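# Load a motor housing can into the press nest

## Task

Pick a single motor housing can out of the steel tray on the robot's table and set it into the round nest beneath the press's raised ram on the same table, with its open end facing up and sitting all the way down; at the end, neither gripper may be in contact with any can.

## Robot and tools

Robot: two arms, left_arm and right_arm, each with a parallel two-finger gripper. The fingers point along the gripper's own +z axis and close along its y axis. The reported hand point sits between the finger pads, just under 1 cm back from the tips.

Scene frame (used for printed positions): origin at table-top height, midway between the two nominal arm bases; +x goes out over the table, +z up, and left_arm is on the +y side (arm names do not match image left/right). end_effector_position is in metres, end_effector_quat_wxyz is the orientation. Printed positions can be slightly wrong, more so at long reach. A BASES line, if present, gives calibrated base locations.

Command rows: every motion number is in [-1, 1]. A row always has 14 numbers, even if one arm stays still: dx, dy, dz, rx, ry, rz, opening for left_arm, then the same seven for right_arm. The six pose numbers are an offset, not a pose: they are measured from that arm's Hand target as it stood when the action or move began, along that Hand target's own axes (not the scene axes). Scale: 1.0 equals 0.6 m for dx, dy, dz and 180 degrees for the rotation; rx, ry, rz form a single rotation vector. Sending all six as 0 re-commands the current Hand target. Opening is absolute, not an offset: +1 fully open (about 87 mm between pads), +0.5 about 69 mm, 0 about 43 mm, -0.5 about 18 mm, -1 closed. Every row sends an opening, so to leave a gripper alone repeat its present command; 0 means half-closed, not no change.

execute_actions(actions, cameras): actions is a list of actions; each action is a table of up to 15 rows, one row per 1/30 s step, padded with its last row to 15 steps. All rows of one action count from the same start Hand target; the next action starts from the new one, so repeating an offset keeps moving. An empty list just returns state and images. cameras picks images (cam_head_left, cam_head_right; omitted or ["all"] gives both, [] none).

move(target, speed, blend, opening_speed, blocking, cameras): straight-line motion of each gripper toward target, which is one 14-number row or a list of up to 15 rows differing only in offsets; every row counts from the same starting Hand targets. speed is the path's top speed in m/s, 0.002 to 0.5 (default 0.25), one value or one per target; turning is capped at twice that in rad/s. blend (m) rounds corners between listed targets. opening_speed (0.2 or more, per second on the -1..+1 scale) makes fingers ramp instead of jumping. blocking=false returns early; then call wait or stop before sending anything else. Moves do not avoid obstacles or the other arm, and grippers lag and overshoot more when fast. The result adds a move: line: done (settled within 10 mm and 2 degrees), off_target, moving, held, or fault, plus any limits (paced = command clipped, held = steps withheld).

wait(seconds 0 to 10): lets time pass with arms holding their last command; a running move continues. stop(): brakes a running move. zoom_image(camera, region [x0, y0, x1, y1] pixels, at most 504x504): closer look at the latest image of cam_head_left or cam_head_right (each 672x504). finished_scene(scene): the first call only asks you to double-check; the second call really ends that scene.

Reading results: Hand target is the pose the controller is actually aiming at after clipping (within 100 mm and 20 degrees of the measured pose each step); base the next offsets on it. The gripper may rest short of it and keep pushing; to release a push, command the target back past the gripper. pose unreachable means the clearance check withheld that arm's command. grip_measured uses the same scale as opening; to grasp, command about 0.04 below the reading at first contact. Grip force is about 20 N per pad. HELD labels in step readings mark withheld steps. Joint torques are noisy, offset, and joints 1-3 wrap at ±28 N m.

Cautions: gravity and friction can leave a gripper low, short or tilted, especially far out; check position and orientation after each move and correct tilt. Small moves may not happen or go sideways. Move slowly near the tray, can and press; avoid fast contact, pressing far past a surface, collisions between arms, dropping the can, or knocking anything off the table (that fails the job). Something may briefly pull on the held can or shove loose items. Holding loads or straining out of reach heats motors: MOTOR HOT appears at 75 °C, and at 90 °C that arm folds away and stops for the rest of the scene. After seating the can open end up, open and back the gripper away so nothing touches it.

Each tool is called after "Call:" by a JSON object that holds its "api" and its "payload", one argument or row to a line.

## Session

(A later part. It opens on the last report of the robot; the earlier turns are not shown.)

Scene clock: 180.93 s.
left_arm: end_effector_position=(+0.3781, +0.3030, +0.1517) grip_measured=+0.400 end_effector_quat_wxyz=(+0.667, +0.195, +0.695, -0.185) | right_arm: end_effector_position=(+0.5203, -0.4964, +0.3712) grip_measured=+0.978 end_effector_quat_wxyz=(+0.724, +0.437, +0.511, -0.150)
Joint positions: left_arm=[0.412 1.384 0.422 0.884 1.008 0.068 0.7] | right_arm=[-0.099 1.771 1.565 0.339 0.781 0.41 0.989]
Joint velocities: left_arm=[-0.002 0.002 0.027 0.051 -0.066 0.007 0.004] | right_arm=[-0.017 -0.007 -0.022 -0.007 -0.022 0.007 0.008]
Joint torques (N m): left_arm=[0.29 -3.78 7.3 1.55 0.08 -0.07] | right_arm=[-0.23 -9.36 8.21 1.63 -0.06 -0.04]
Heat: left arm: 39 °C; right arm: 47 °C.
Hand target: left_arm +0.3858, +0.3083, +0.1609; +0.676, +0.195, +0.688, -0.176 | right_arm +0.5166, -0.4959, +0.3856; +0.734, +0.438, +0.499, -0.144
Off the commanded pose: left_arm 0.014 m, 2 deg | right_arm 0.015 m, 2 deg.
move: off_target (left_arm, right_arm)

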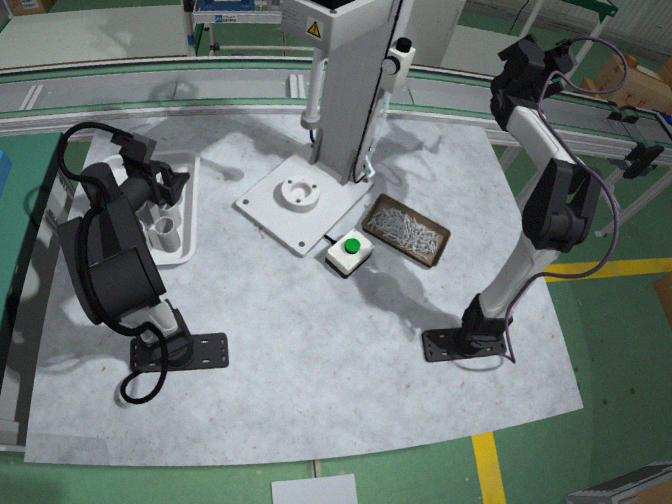

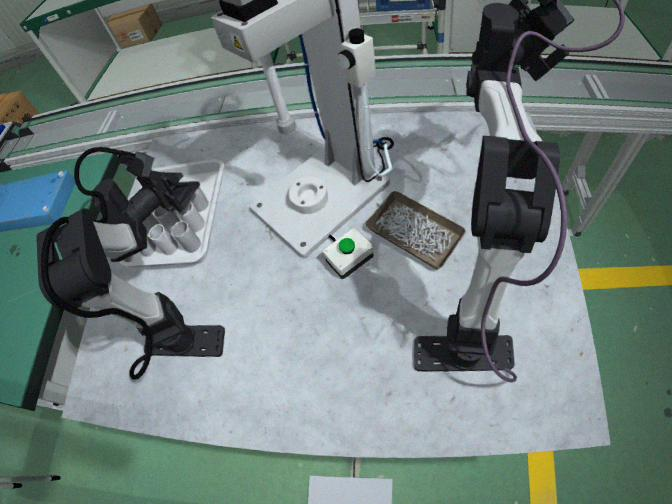

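Call:
{"api": "move", "payload": {
  "target": [
    [-0.167,-0.091,0.0025,-0.2,0.1,-0.1,0.6,0,0,0,0,0,0,1],
    [0.015,-0.102,-0.003,-0.4367,0.2221,-0.2162,0.6,0,0,0,0,0,0,1]
  ],
  "blend": [0.02,0]
}}

Call:
{"api": "zoom_image", "payload": {
  "camera": "cam_head_left",
  "region": [90, 100, 250, 260]
}}

Call:
{"api": "zoom_image", "payload": {
  "camera": "cam_head_right",
  "region": [110, 110, 270, 270]
}}

Scene clock: 205.00 s.
left_arm: end_effector_position=(+0.3528, +0.2538, +0.1439) grip_measured=+0.600 end_effector_quat_wxyz=(+0.294, -0.440, +0.836, +0.143) | right_arm: end_effector_position=(+0.5203, -0.4964, +0.3712) grip_measured=+0.978 end_effector_quat_wxyz=(+0.724, +0.437, +0.511, -0.150)
Joint positions: left_arm=[-0.37 1.617 1.386 -1.101 -0.627 -1.208 0.8] | right_arm=[-0.099 1.771 1.565 0.339 0.781 0.41 0.989]
Joint velocities: left_arm=[0.022 0.017 -0.002 0.037 0.022 -0.022 0.005] | right_arm=[-0.002 -0.002 -0.002 -0.066 0.051 -0.081 0.003]
Joint torques (N m): left_arm=[0.09 -6.28 8.1 0.36 -0.31 -0.07] | right_arm=[-0.23 -9.35 8.21 1.63 -0.06 -0.04]
Heat: left arm: 40 °C; right arm: 47 °C.
Hand target: left_arm +0.3575, +0.2532, +0.1486; +0.297, -0.445, +0.833, +0.142 | right_arm +0.5166, -0.4959, +0.3856; +0.734, +0.438, +0.499, -0.144
Off the commanded pose: left_arm 0.007 m, 2 deg | right_arm 0.015 m, 2 deg.
move: off_target (right_arm)

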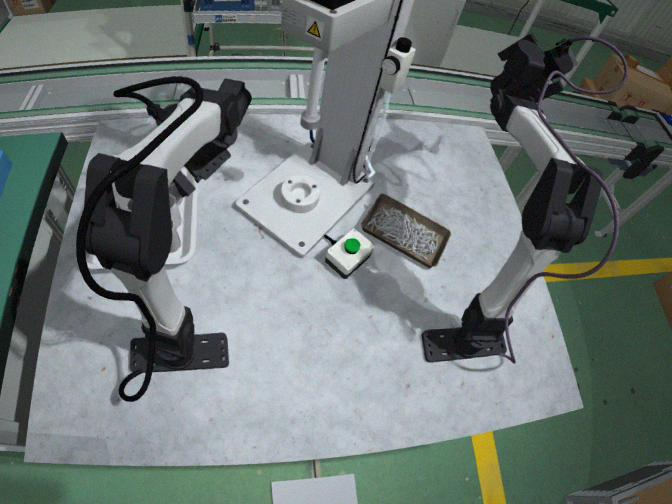

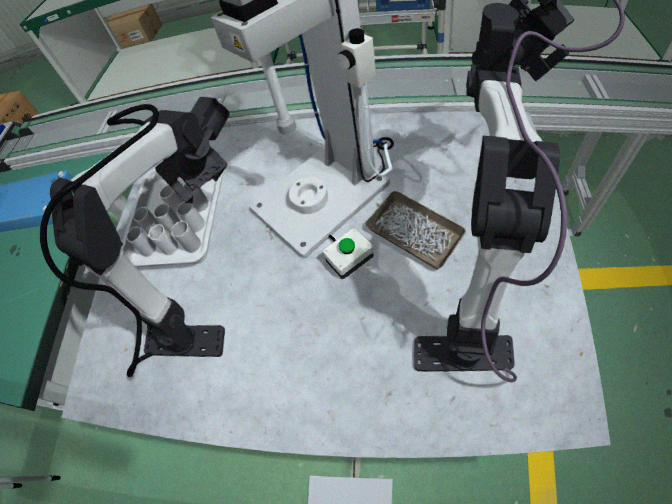

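Scaled by 3.150.

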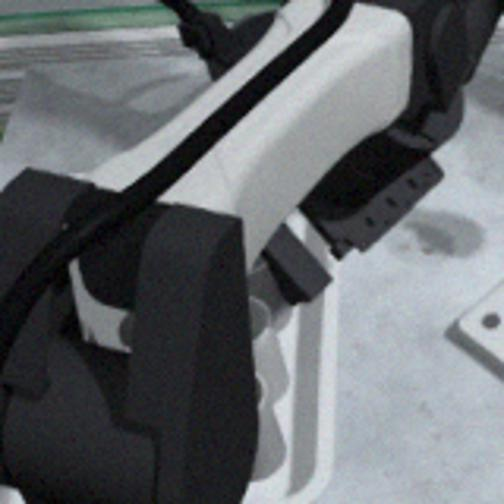

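Scaled by 3.150.

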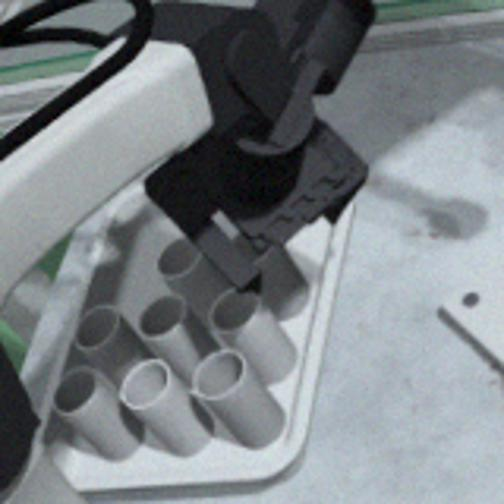

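Call:
{"api": "move", "payload": {
  "target": [-0.0155,0.002,0.1557,0,0,0,0.6,0,0,0,0,0,0,1],
  "speed": 0.08
}}

Call:
{"api": "zoom_image", "payload": {
  "camera": "cam_head_left",
  "region": [90, 120, 250, 280]
}}

Call:
{"api": "zoom_image", "payload": {
  "camera": "cam_head_right",
  "region": [130, 120, 250, 240]
}}

Scene clock: 214.80 s.
left_arm: end_effector_position=(+0.3927, +0.3086, +0.0882) grip_measured=+0.600 end_effector_quat_wxyz=(+0.303, -0.446, +0.829, +0.146) | right_arm: end_effector_position=(+0.5203, -0.4964, +0.3712) grip_measured=+0.978 end_effector_quat_wxyz=(+0.724, +0.437, +0.511, -0.150)
Joint positions: left_arm=[-0.182 1.701 1.237 -0.733 -0.59 -1.001 0.8] | right_arm=[-0.099 1.771 1.565 0.339 0.781 0.41 0.989]
Joint velocities: left_arm=[-0.007 0.007 -0.007 0.022 -0.037 0.037 -0.014] | right_arm=[0.007 0.002 -0.017 0.022 0.051 -0.037 -0.008]
Joint torques (N m): left_arm=[0.55 -7.2 5.14 0.9 -0.17 0.15] | right_arm=[-0.23 -9.35 8.21 1.63 -0.06 -0.04]
Heat: left arm: 41 °C; right arm: 48 °C.
Hand target: left_arm +0.3946, +0.3091, +0.0823; +0.301, -0.444, +0.832, +0.144 | right_arm +0.5166, -0.4959, +0.3856; +0.734, +0.438, +0.499, -0.144
Off the commanded pose: left_arm 0.008 m, 1 deg | right_arm 0.015 m, 2 deg.
move: off_target (right_arm)

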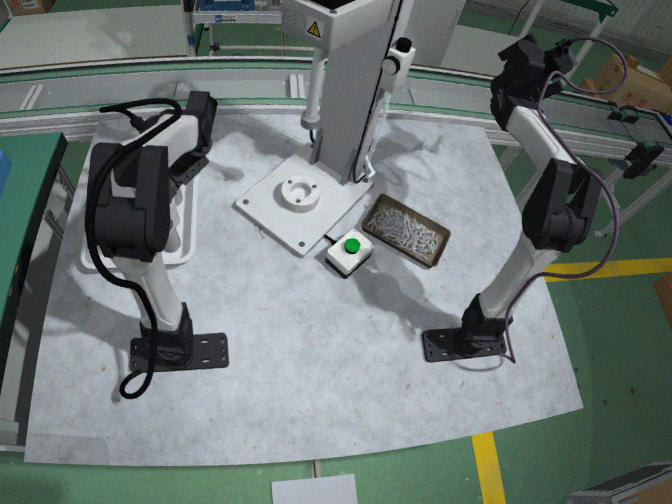

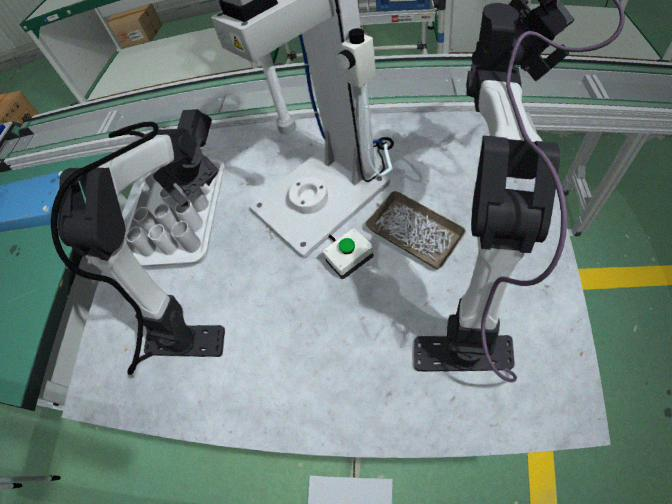

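Scaled by 3.150.

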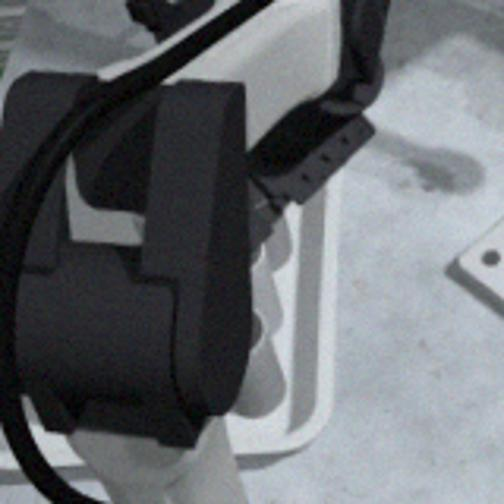

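Scaled by 4.200.

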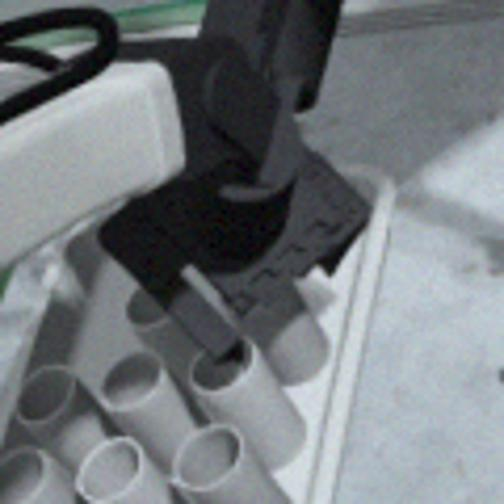

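Call:
{"api": "move", "payload": {
  "target": [0,0,0,0,0,0,-0.35,0,0,0,0,0,0,1],
  "opening_speed": 0.5
}}

Call:
{"api": "zoom_image", "payload": {
  "camera": "cam_head_right",
  "region": [130, 120, 250, 240]
}}

Scene clock: 220.30 s.
left_arm: end_effector_position=(+0.3933, +0.3085, +0.0884) grip_measured=-0.350 end_effector_quat_wxyz=(+0.304, -0.445, +0.830, +0.145) | right_arm: end_effector_position=(+0.5203, -0.4964, +0.3712) grip_measured=+0.978 end_effector_quat_wxyz=(+0.724, +0.437, +0.511, -0.150)
Joint positions: left_arm=[-0.182 1.701 1.237 -0.73 -0.589 -0.998 0.325] | right_arm=[-0.099 1.771 1.565 0.339 0.781 0.41 0.989]
Joint velocities: left_arm=[-0.002 0.002 0.007 -0.037 -0.066 -0.037 0.009] | right_arm=[-0.022 -0.012 0.007 -0.022 -0.022 -0.022 0.003]
Joint torques (N m): left_arm=[0.42 -7.16 5.03 0.86 -0.17 0.13] | right_arm=[-0.23 -9.36 8.21 1.63 -0.06 -0.04]
Heat: left arm: 40 °C; right arm: 48 °C.
Hand target: left_arm +0.3946, +0.3091, +0.0823; +0.301, -0.444, +0.832, +0.145 | right_arm +0.5166, -0.4959, +0.3856; +0.734, +0.438, +0.499, -0.144
Off the commanded pose: left_arm 0.006 m, 0 deg | right_arm 0.015 m, 2 deg.
move: off_target (right_arm)

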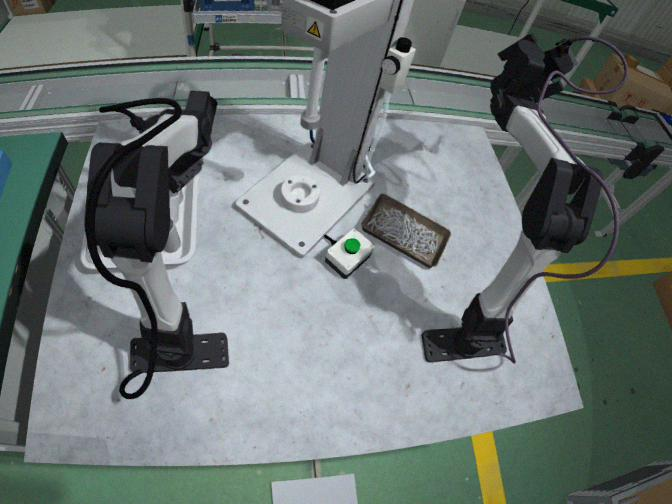

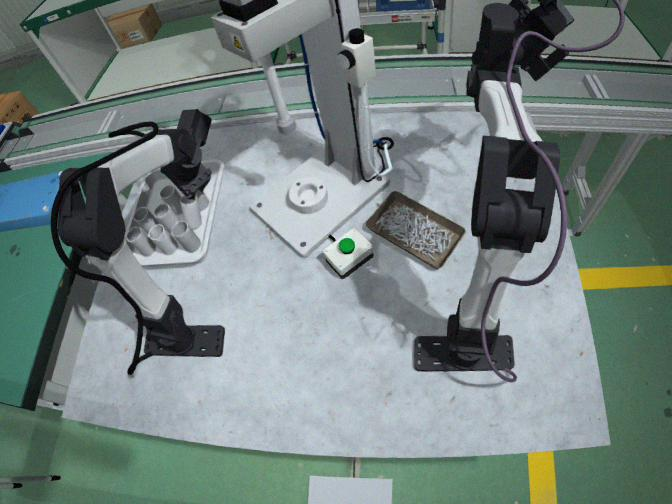

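Scaled by 4.200.

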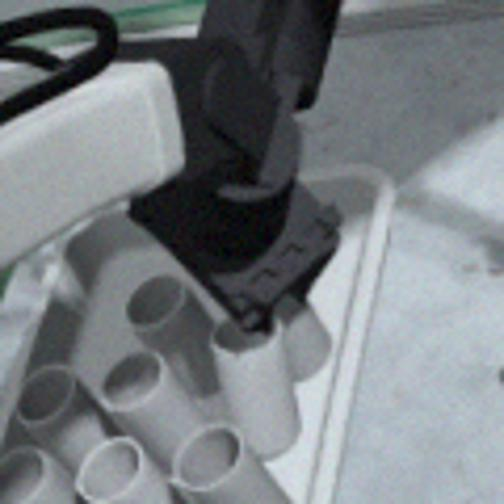

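Call:
{"api": "move", "payload": {
  "target": [0,0,0,0,0,0,0.6,0,0,0,0,0,0,1],
  "opening_speed": 0.5
}}

Call:
{"api": "zoom_image", "payload": {
  "camera": "cam_head_right",
  "region": [130, 120, 250, 240]
}}

Scene clock: 225.47 s.
left_arm: end_effector_position=(+0.3937, +0.3084, +0.0885) grip_measured=+0.600 end_effector_quat_wxyz=(+0.304, -0.445, +0.829, +0.145) | right_arm: end_effector_position=(+0.5203, -0.4964, +0.3712) grip_measured=+0.978 end_effector_quat_wxyz=(+0.724, +0.437, +0.511, -0.150)
Joint positions: left_arm=[-0.182 1.701 1.237 -0.728 -0.589 -0.998 0.8] | right_arm=[-0.099 1.771 1.565 0.339 0.781 0.41 0.989]
Joint velocities: left_arm=[0.012 -0.017 0.012 0.081 0.037 0.022 -0.005] | right_arm=[-0.002 0.002 -0.012 0.007 -0.051 0.051 -0.018]
Joint torques (N m): left_arm=[0.51 -7.3 5.01 0.88 -0.16 0.13] | right_arm=[-0.21 -9.36 8.2 1.63 -0.06 -0.04]
Heat: left arm: 40 °C; right arm: 48 °C.
Hand target: left_arm +0.3946, +0.3091, +0.0823; +0.301, -0.444, +0.832, +0.144 | right_arm +0.5166, -0.4959, +0.3856; +0.734, +0.438, +0.499, -0.144
Off the commanded pose: left_arm 0.006 m, 1 deg | right_arm 0.015 m, 2 deg.
move: off_target (right_arm)

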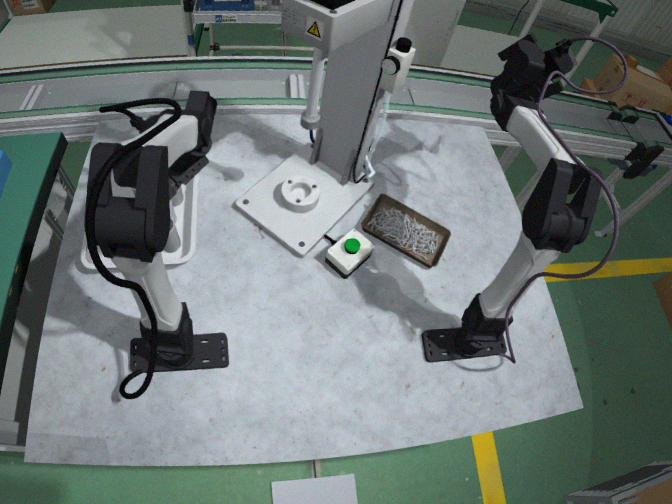

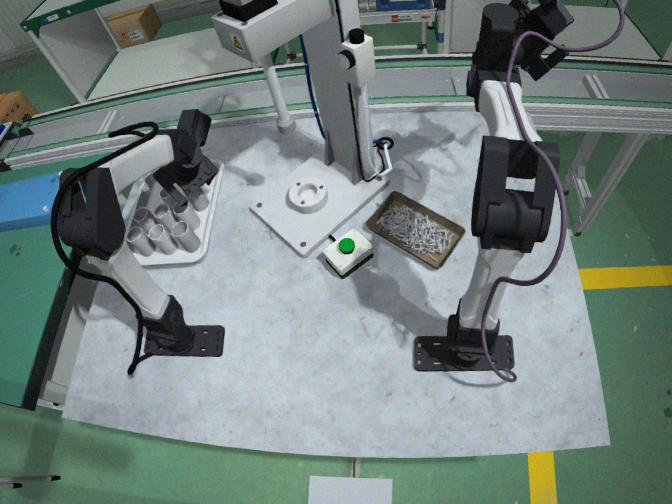

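Scaled by 4.200.

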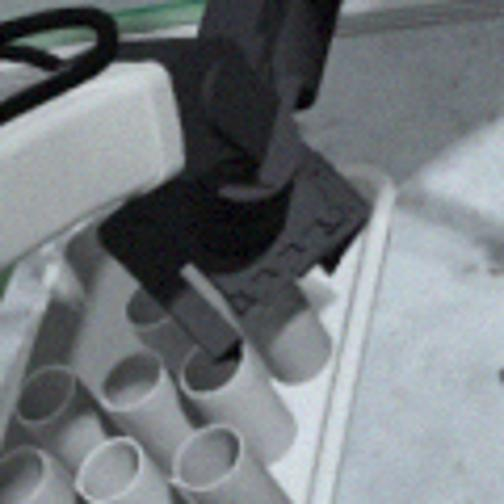

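Call:
{"api": "move", "payload": {
  "target": [
    [-0.1286,0,-0.153,0,0,0,0.6,0,0,0,0,0,0,1],
    [-0.09,0.12,-0.19,0.35,-0.17,0.17,0.4,0,0,0,0,0,0,1],
    [-0.0076,0.1447,-0.0974,0.4367,-0.2221,0.2162,0.4,0,0,0,0,0,0,1]
  ],
  "blend": [0,0.03,0],
  "opening_speed": 0.3
}}

Call:
{"api": "zoom_image", "payload": {
  "camera": "cam_head_left",
  "region": [90, 150, 210, 270]
}}

Call:
{"api": "zoom_image", "payload": {
  "camera": "cam_head_right",
  "region": [120, 150, 240, 270]
}}

every target must give the same left_gripper/opening; nothing of the call was run
Scene clock: 241.10 s.
left_arm: end_effector_position=(+0.3937, +0.3084, +0.0885) grip_measured=+0.600 end_effector_quat_wxyz=(+0.304, -0.445, +0.829, +0.145) | right_arm: end_effector_position=(+0.5203, -0.4964, +0.3712) grip_measured=+0.978 end_effector_quat_wxyz=(+0.724, +0.437, +0.511, -0.150)
Joint positions: left_arm=[-0.182 1.701 1.237 -0.728 -0.589 -0.998 0.8] | right_arm=[-0.099 1.771 1.565 0.339 0.781 0.41 0.989]
Joint velocities: left_arm=[-0.017 0.007 0.017 0.022 -0.095 -0.037 -0.011] | right_arm=[-0.002 0.002 0.017 -0.007 0.066 -0.11 -0.024]
Joint torques (N m): left_arm=[0.51 -7.15 4.94 0.87 -0.14 0.15] | right_arm=[-0.21 -9.35 8.21 1.63 -0.06 -0.04]
Heat: left arm: 39 °C; right arm: 48 °C.
Hand target: left_arm +0.3946, +0.3091, +0.0823; +0.301, -0.444, +0.832, +0.144 | right_arm +0.5166, -0.4959, +0.3856; +0.734, +0.438, +0.499, -0.144
Tool commands: left_gripper/opening=+0.6 right_gripper/opening=+1.0
Off the commanded pose: left_arm 0.006 m, 1 deg | right_arm 0.015 m, 2 deg.

Scaled by 4.200.

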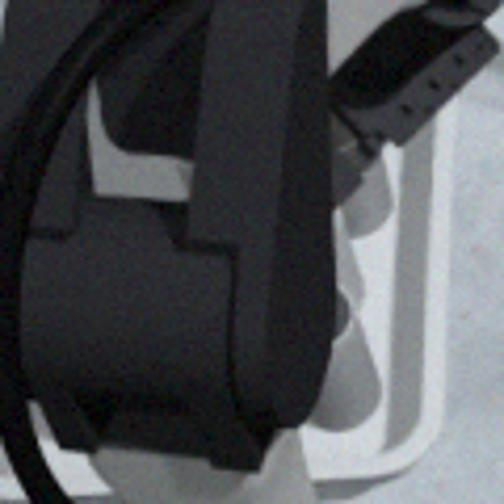

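Scaled by 4.200.

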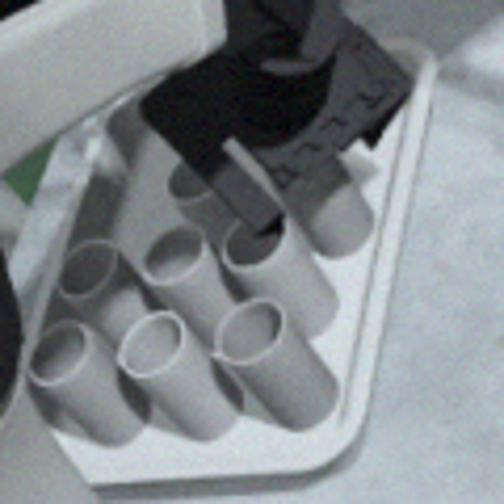

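Call:
{"api": "move", "payload": {
  "target": [
    [-0.1286,0,-0.153,0,0,0,0.6,0,0,0,0,0,0,1],
    [-0.09,0.12,-0.19,0.35,-0.17,0.17,0.6,0,0,0,0,0,0,1],
    [-0.0076,0.1447,-0.0974,0.4367,-0.2221,0.2162,0.6,0,0,0,0,0,0,1]
  ],
  "blend": [0,0.03,0]
}}

Call:
{"api": "zoom_image", "payload": {
  "camera": "cam_head_left",
  "region": [90, 150, 210, 270]
}}

Call:
{"api": "zoom_image", "payload": {
  "camera": "cam_head_right",
  "region": [120, 150, 240, 270]
}}

Scene clock: 249.67 s.
left_arm: end_effector_position=(+0.3009, +0.3354, +0.1349) grip_measured=+0.600 end_effector_quat_wxyz=(+0.672, +0.201, +0.692, -0.167) | right_arm: end_effector_position=(+0.5203, -0.4964, +0.3712) grip_measured=+0.978 end_effector_quat_wxyz=(+0.724, +0.437, +0.511, -0.150)
Joint positions: left_arm=[0.747 1.183 0.243 0.777 1.324 0.197 0.8] | right_arm=[-0.099 1.771 1.565 0.339 0.781 0.41 0.989]
Joint velocities: left_arm=[-0.022 -0.007 -0.007 -0.037 -0.095 -0.037 -0.014] | right_arm=[0.007 -0.012 -0.017 -0.022 -0.022 -0.007 0.018]
Joint torques (N m): left_arm=[0.73 -1.91 4.16 1.36 0.29 -0.1] | right_arm=[-0.23 -9.35 8.21 1.63 -0.06 -0.04]
Heat: left arm: 39 °C; right arm: 48 °C.
Hand target: left_arm +0.2989, +0.3347, +0.1324; +0.672, +0.198, +0.692, -0.173 | right_arm +0.5166, -0.4959, +0.3856; +0.734, +0.438, +0.499, -0.144
Off the commanded pose: left_arm 0.008 m, 3 deg | right_arm 0.015 m, 2 deg.
move: off_target (left_arm, right_arm)

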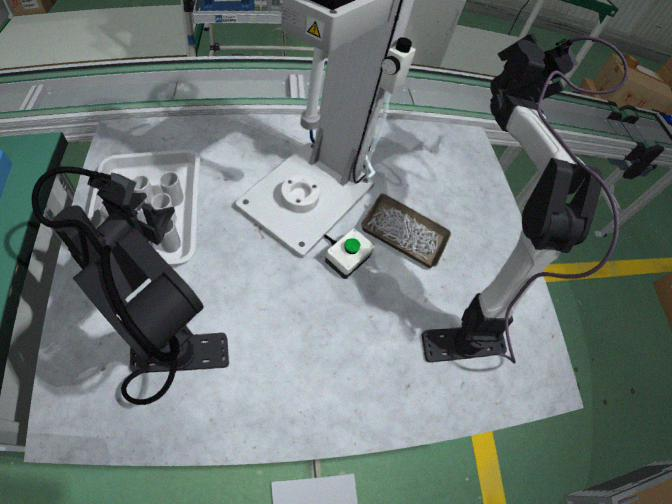

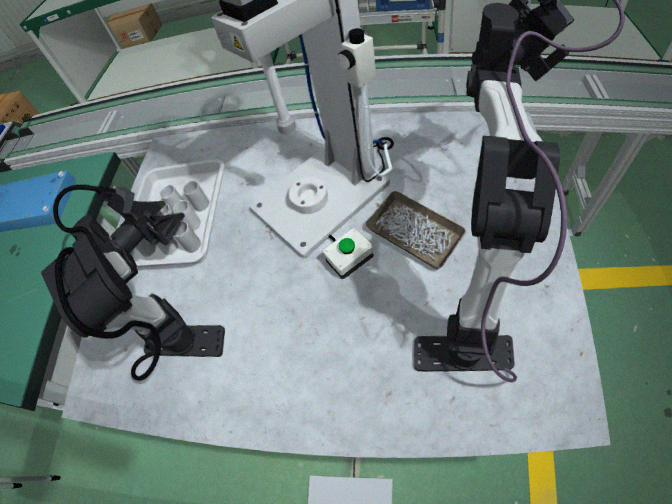

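Scaled by 4.200.

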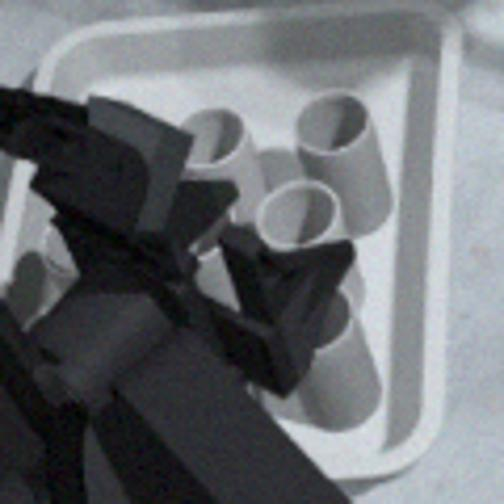

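Scaled by 4.200.

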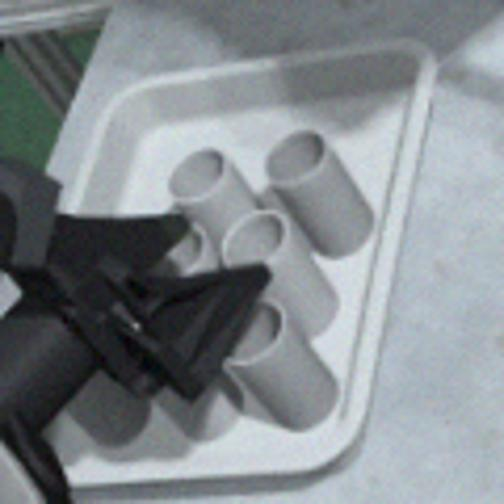

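Call:
{"api": "move", "payload": {
  "target": [
    [-0.1127,-0.12,-0.03,-0.15,0.07,-0.05,0.45,0,0,0,0,0,0,1],
    [0.043,-0.1385,-0.046,-0.3468,0.1671,-0.1245,0.45,0,0,0,0,0,0,1]
  ],
  "blend": [0.02,0]
}}

Call:
{"api": "zoom_image", "payload": {
  "camera": "cam_head_left",
  "region": [90, 150, 250, 310]
}}

Call:
{"api": "zoom_image", "payload": {
  "camera": "cam_head_right",
  "region": [120, 150, 280, 310]
}}

Scene clock: 267.83 s.
left_arm: end_effector_position=(+0.2317, +0.2735, +0.0974) grip_measured=+0.450 end_effector_quat_wxyz=(+0.428, -0.280, +0.851, +0.117) | right_arm: end_effector_position=(+0.5203, -0.4964, +0.3712) grip_measured=+0.978 end_effector_quat_wxyz=(+0.724, +0.437, +0.511, -0.150)
Joint positions: left_arm=[-0.635 0.882 0.584 -0.799 -0.82 -1.009 0.725] | right_arm=[-0.099 1.771 1.565 0.339 0.781 0.41 0.989]
Joint velocities: left_arm=[0.017 -0.012 -0.022 -0.037 0.007 -0.007 -0.007] | right_arm=[0.012 0.007 0.007 -0.022 -0.007 0.022 0.018]
Joint torques (N m): left_arm=[-0.62 -0.44 8.38 0.66 -0.36 -0.08] | right_arm=[-0.21 -9.36 8.21 1.63 -0.06 -0.04]
Heat: left arm: 38 °C; right arm: 48 °C.
Hand target: left_arm +0.2357, +0.2707, +0.1067; +0.435, -0.284, +0.847, +0.113 | right_arm +0.5166, -0.4959, +0.3856; +0.734, +0.438, +0.499, -0.144
Off the commanded pose: left_arm 0.009 m, 3 deg | right_arm 0.015 m, 2 deg.
move: off_target (left_arm, right_arm)

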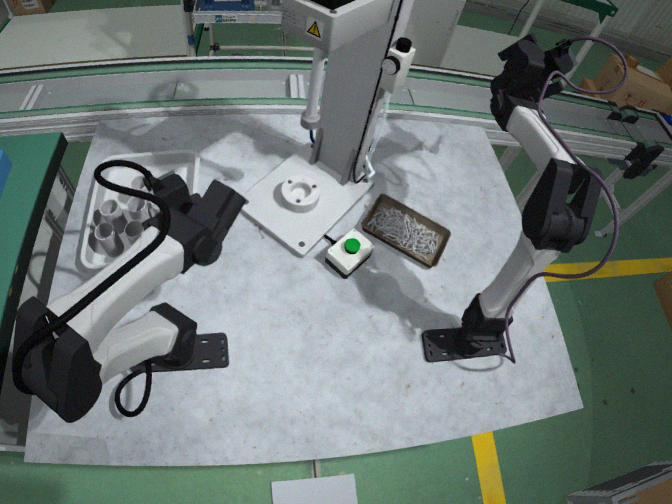

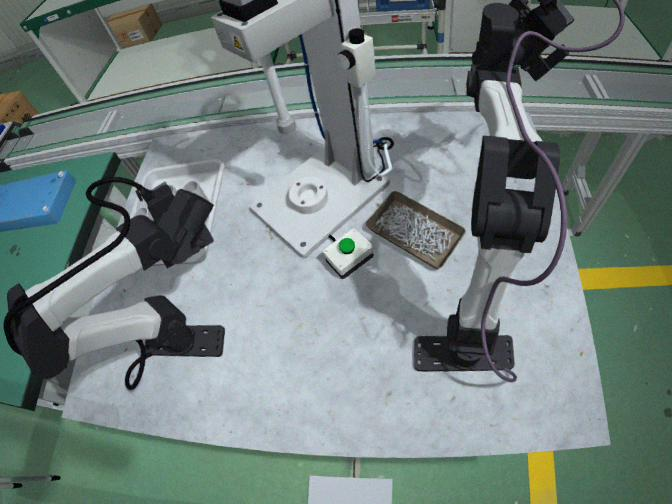

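Scaled by 3.150.

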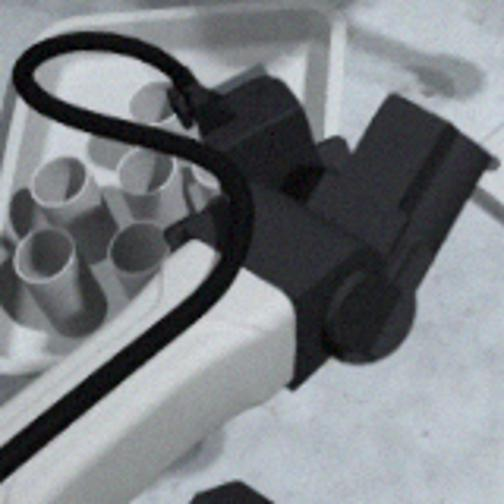

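Scaled by 3.150.

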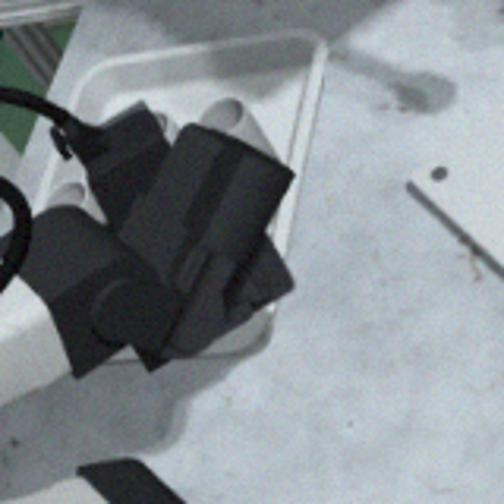

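Call:
{"api": "move", "payload": {
  "target": [-0.0165,0.004,0.1465,0,0,0,0.45,0,0,0,0,0,0,1],
  "speed": 0.07
}}

Call:
{"api": "zoom_image", "payload": {
  "camera": "cam_head_left",
  "region": [90, 140, 230, 280]
}}

Call:
{"api": "zoom_image", "payload": {
  "camera": "cam_head_right",
  "region": [120, 140, 260, 280]
}}

Scene clock: 275.07 s.
left_arm: end_effector_position=(+0.2995, +0.3180, +0.0691) grip_measured=+0.450 end_effector_quat_wxyz=(+0.445, -0.284, +0.841, +0.119) | right_arm: end_effector_position=(+0.5203, -0.4964, +0.3712) grip_measured=+0.978 end_effector_quat_wxyz=(+0.724, +0.437, +0.511, -0.150)
Joint positions: left_arm=[-0.24 1.067 0.467 -0.178 -0.608 -0.577 0.725] | right_arm=[-0.099 1.771 1.565 0.339 0.781 0.41 0.989]
Joint velocities: left_arm=[-0.012 0.017 -0.002 -0.066 -0.007 -0.022 -0.001] | right_arm=[-0.012 0.007 -0.007 -0.037 -0.007 0.051 -0.008]
Joint torques (N m): left_arm=[0.61 -1.77 5.11 1.38 -0.05 0.15] | right_arm=[-0.21 -9.35 8.21 1.63 -0.06 -0.04]
Heat: left arm: 40 °C; right arm: 48 °C.
Hand target: left_arm +0.2992, +0.3186, +0.0646; +0.442, -0.281, +0.844, +0.119 | right_arm +0.5166, -0.4959, +0.3856; +0.734, +0.438, +0.499, -0.144
Off the commanded pose: left_arm 0.008 m, 1 deg | right_arm 0.015 m, 2 deg.
move: off_target (right_arm)

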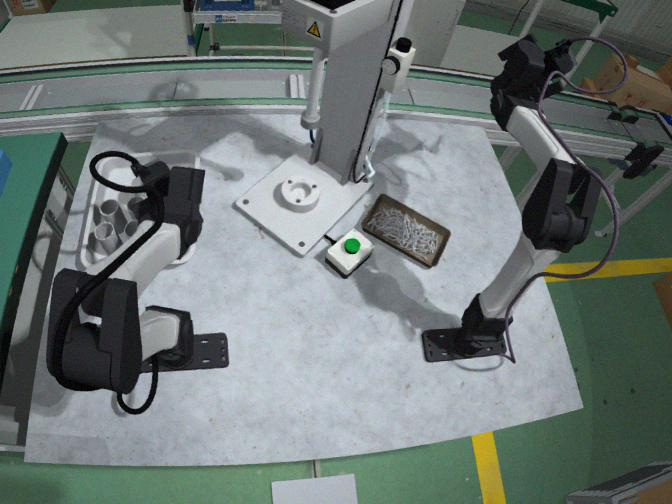

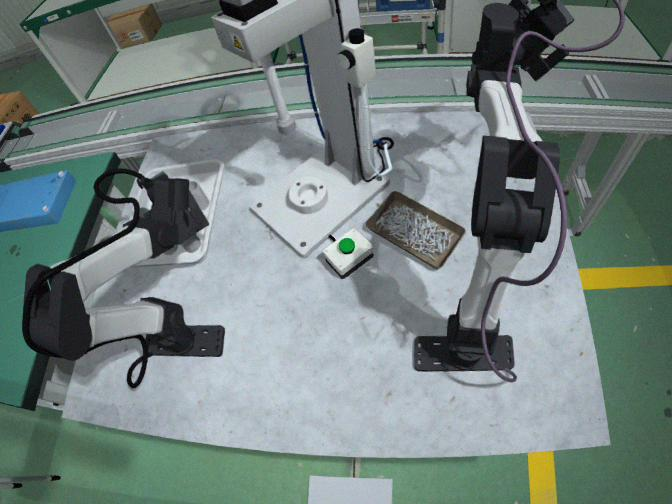

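Scaled by 3.600.

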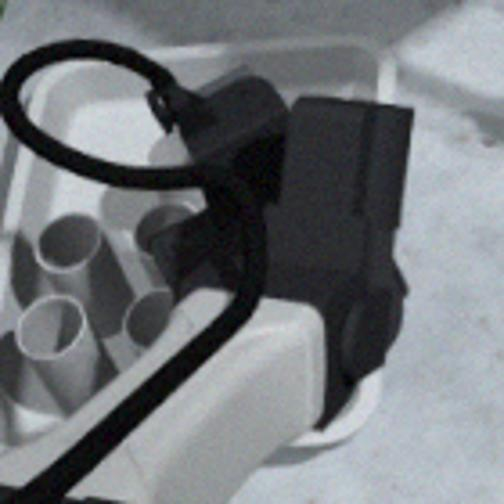

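Scaled by 3.600.

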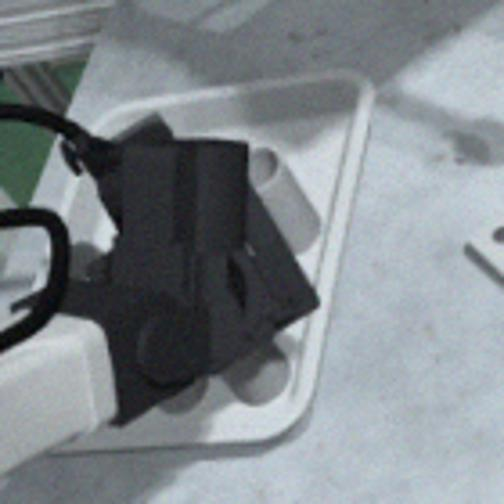

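Call:
{"api": "move", "payload": {
  "target": [0.01,0,0.012,0,0,0,-0.2,0,0,0,0,0,0,1],
  "opening_speed": 0.5
}}

Call:
{"api": "zoom_image", "payload": {
  "camera": "cam_head_left",
  "region": [90, 140, 230, 280]
}}

Call:
{"api": "zoom_image", "payload": {
  "camera": "cam_head_right",
  "region": [120, 140, 260, 280]
}}

Scene clock: 280.03 s.
left_arm: end_effector_position=(+0.2996, +0.3206, +0.0582) grip_measured=-0.014 end_effector_quat_wxyz=(+0.441, -0.283, +0.843, +0.124) | right_arm: end_effector_position=(+0.5203, -0.4964, +0.3712) grip_measured=+0.978 end_effector_quat_wxyz=(+0.724, +0.437, +0.511, -0.150)
Joint positions: left_arm=[-0.231 1.098 0.44 -0.124 -0.607 -0.567 0.493] | right_arm=[-0.099 1.771 1.565 0.339 0.781 0.41 0.989]
Joint velocities: left_arm=[0.032 -0.017 0.002 -0.022 0.037 0.022 -0.009] | right_arm=[-0.017 -0.007 0.007 0.007 -0.051 0.051 -0.008]
Joint torques (N m): left_arm=[0.62 -2 5.19 1.46 -0.03 0.12] | right_arm=[-0.23 -9.35 8.21 1.63 -0.06 -0.04]
Heat: left arm: 39 °C; right arm: 48 °C.
Hand target: left_arm +0.3012, +0.3199, +0.0553; +0.442, -0.280, +0.844, +0.119 | right_arm +0.5166, -0.4959, +0.3856; +0.734, +0.438, +0.499, -0.144
Off the commanded pose: left_arm 0.003 m, 1 deg | right_arm 0.015 m, 2 deg.
move: off_target (right_arm)

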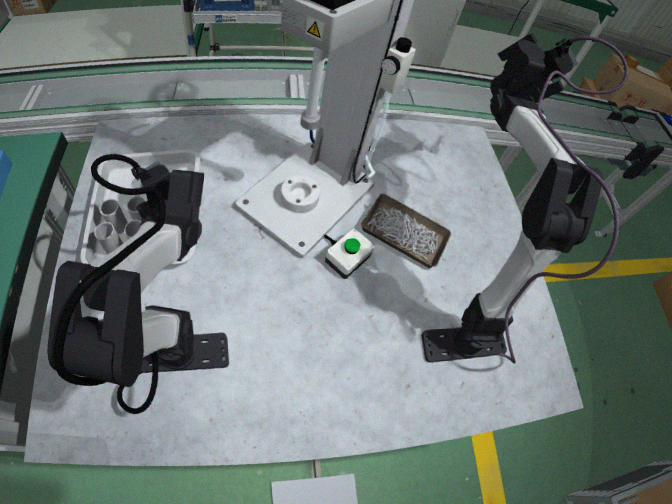

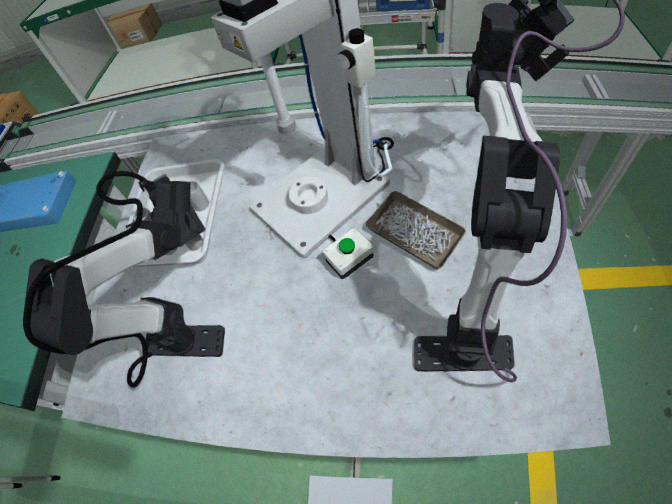

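Scaled by 3.600.

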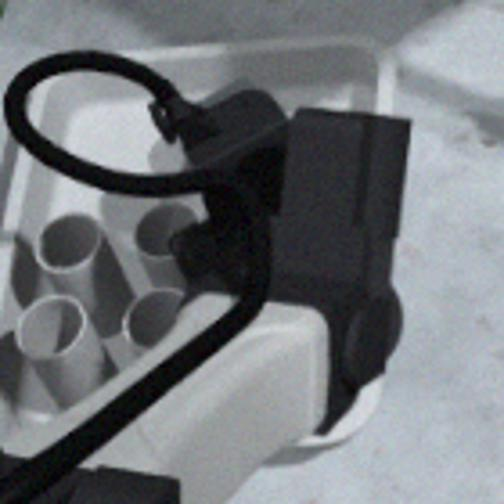

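Scaled by 3.600.

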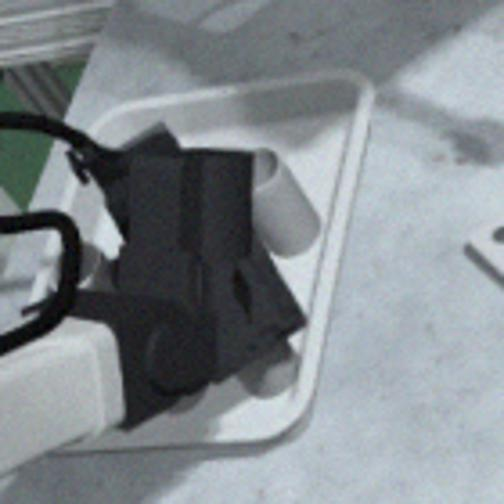

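Call:
{"api": "move", "payload": {
  "target": [-0.213,-0.015,-0.159,0,0,0,-0.2,0,0,0,0,0,0,1],
  "speed": 0.15
}}

Call:
{"api": "zoom_image", "payload": {
  "camera": "cam_head_left",
  "region": [90, 120, 230, 260]
}}

Call:
{"api": "zoom_image", "payload": {
  "camera": "cam_head_right",
  "region": [110, 120, 250, 260]
}}

Scene clock: 284.50 s.
left_arm: end_effector_position=(+0.2969, +0.3157, +0.2027) grip_measured=-0.014 end_effector_quat_wxyz=(+0.427, -0.275, +0.852, +0.123) | right_arm: end_effector_position=(+0.5203, -0.4964, +0.3712) grip_measured=+0.978 end_effector_quat_wxyz=(+0.724, +0.437, +0.511, -0.150)
Joint positions: left_arm=[-0.244 1.044 1.021 -0.796 -0.597 -0.573 0.493] | right_arm=[-0.099 1.771 1.565 0.339 0.781 0.41 0.989]
Joint velocities: left_arm=[-0.012 -0.002 -0.002 -0.007 0.022 -0.007 0.001] | right_arm=[-0.002 0.002 0.007 -0.051 -0.022 -0.037 0.018]
Joint torques (N m): left_arm=[-0.65 -2.28 8.83 1.18 -0.3 -0.05] | right_arm=[-0.23 -9.35 8.2 1.63 -0.06 -0.04]
Heat: left arm: 40 °C; right arm: 48 °C.
Hand target: left_arm +0.3023, +0.3145, +0.2150; +0.441, -0.281, +0.844, +0.118 | right_arm +0.5166, -0.4959, +0.3856; +0.734, +0.438, +0.499, -0.144
Off the commanded pose: left_arm 0.013 m, 2 deg | right_arm 0.015 m, 2 deg.
move: off_target (left_arm, right_arm)

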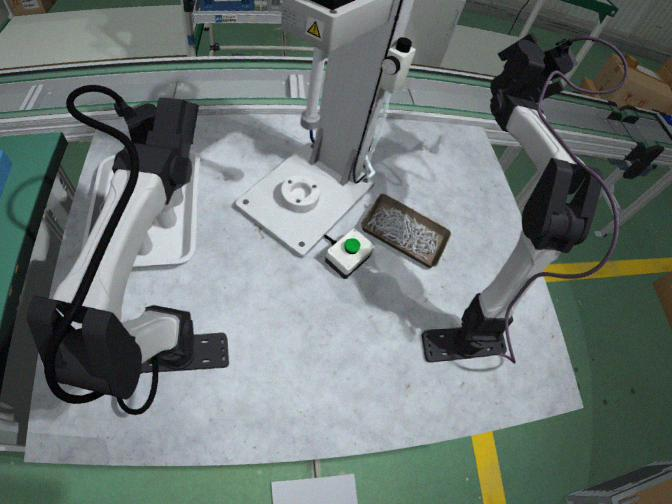

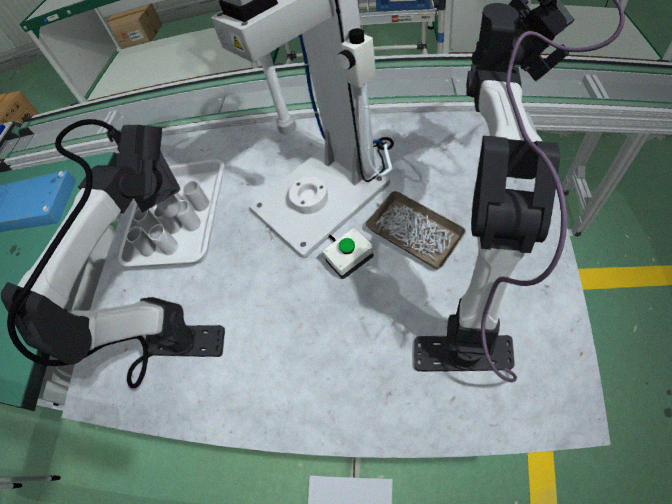

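Scaled by 3.600.

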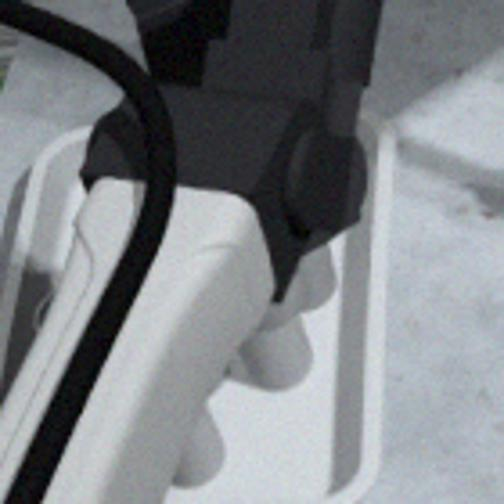

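Scaled by 3.600.

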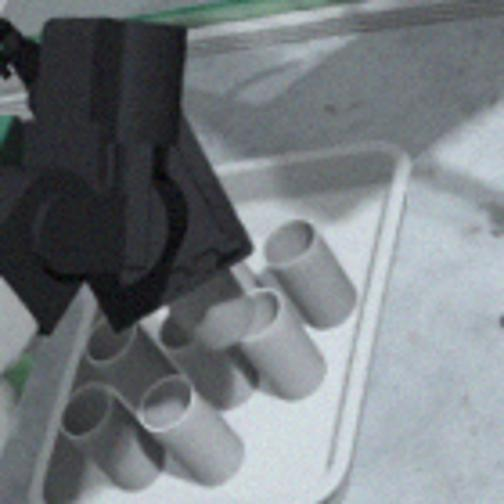

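Call:
{"api": "move", "payload": {
  "target": [0.198,-0.151,-0.0985,0.405,0.028,0.301,-0.2,0,0,0,0,0,0,1],
  "speed": 0.2
}}

Call:
{"api": "zoom_image", "payload": {
  "camera": "cam_head_left",
  "region": [200, 120, 340, 260]
}}

Call:
{"api": "zoom_image", "payload": {
  "camera": "cam_head_right",
  "region": [190, 120, 330, 260]
}}

Scene clock: 298.43 s.
left_arm: end_effector_position=(+0.2558, +0.1769, +0.1476) grip_measured=-0.014 end_effector_quat_wxyz=(+0.373, +0.398, +0.810, -0.217) | right_arm: end_effector_position=(+0.5203, -0.4964, +0.3712) grip_measured=+0.978 end_effector_quat_wxyz=(+0.724, +0.437, +0.511, -0.150)
Joint positions: left_arm=[-0.15 1.011 0.815 -0.71 0.648 0.586 0.493] | right_arm=[-0.099 1.771 1.565 0.339 0.781 0.41 0.989]
Joint velocities: left_arm=[-0.002 0.017 0.002 0.007 0.007 0.007 -0.001] | right_arm=[-0.002 0.017 0.007 -0.051 0.037 -0.037 0.013]
Joint torques (N m): left_arm=[-0.79 -1.96 8.12 1.09 0.52 0.16] | right_arm=[-0.23 -9.36 8.21 1.63 -0.06 -0.04]
Heat: left arm: 42 °C; right arm: 48 °C.
Hand target: left_arm +0.2589, +0.1719, +0.1566; +0.382, +0.409, +0.798, -0.222 | right_arm +0.5166, -0.4959, +0.3856; +0.734, +0.438, +0.499, -0.144
Off the commanded pose: left_arm 0.013 m, 3 deg | right_arm 0.015 m, 2 deg.
move: off_target (left_arm, right_arm)

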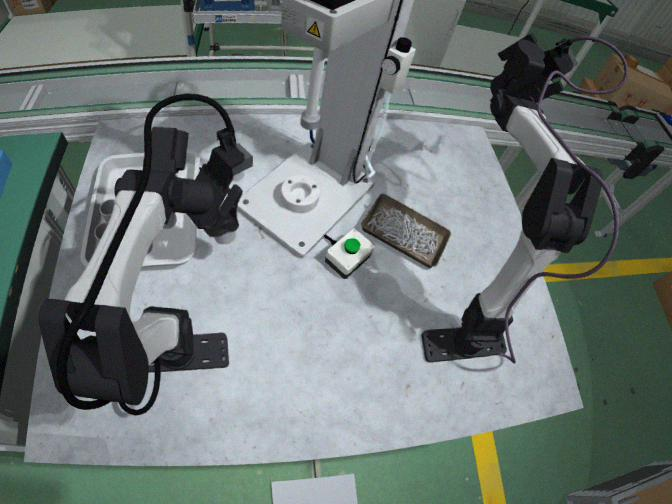

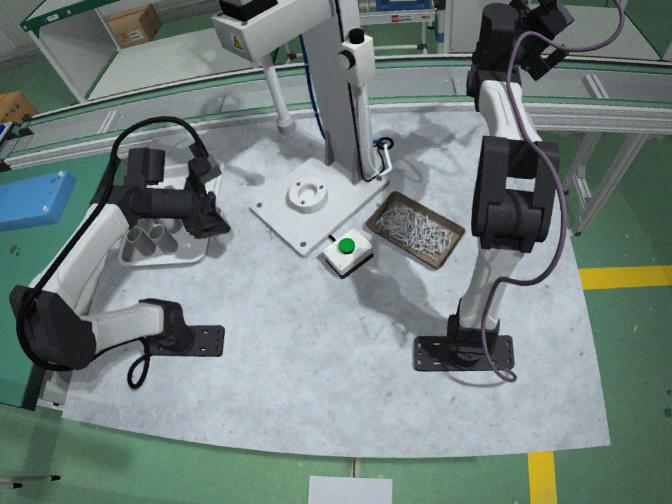

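Scaled by 3.600.

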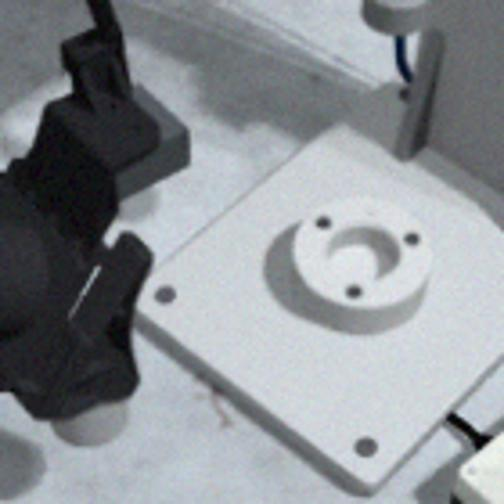

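Scaled by 3.600.

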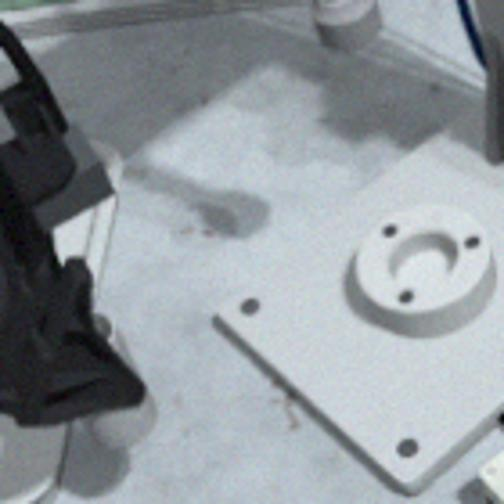

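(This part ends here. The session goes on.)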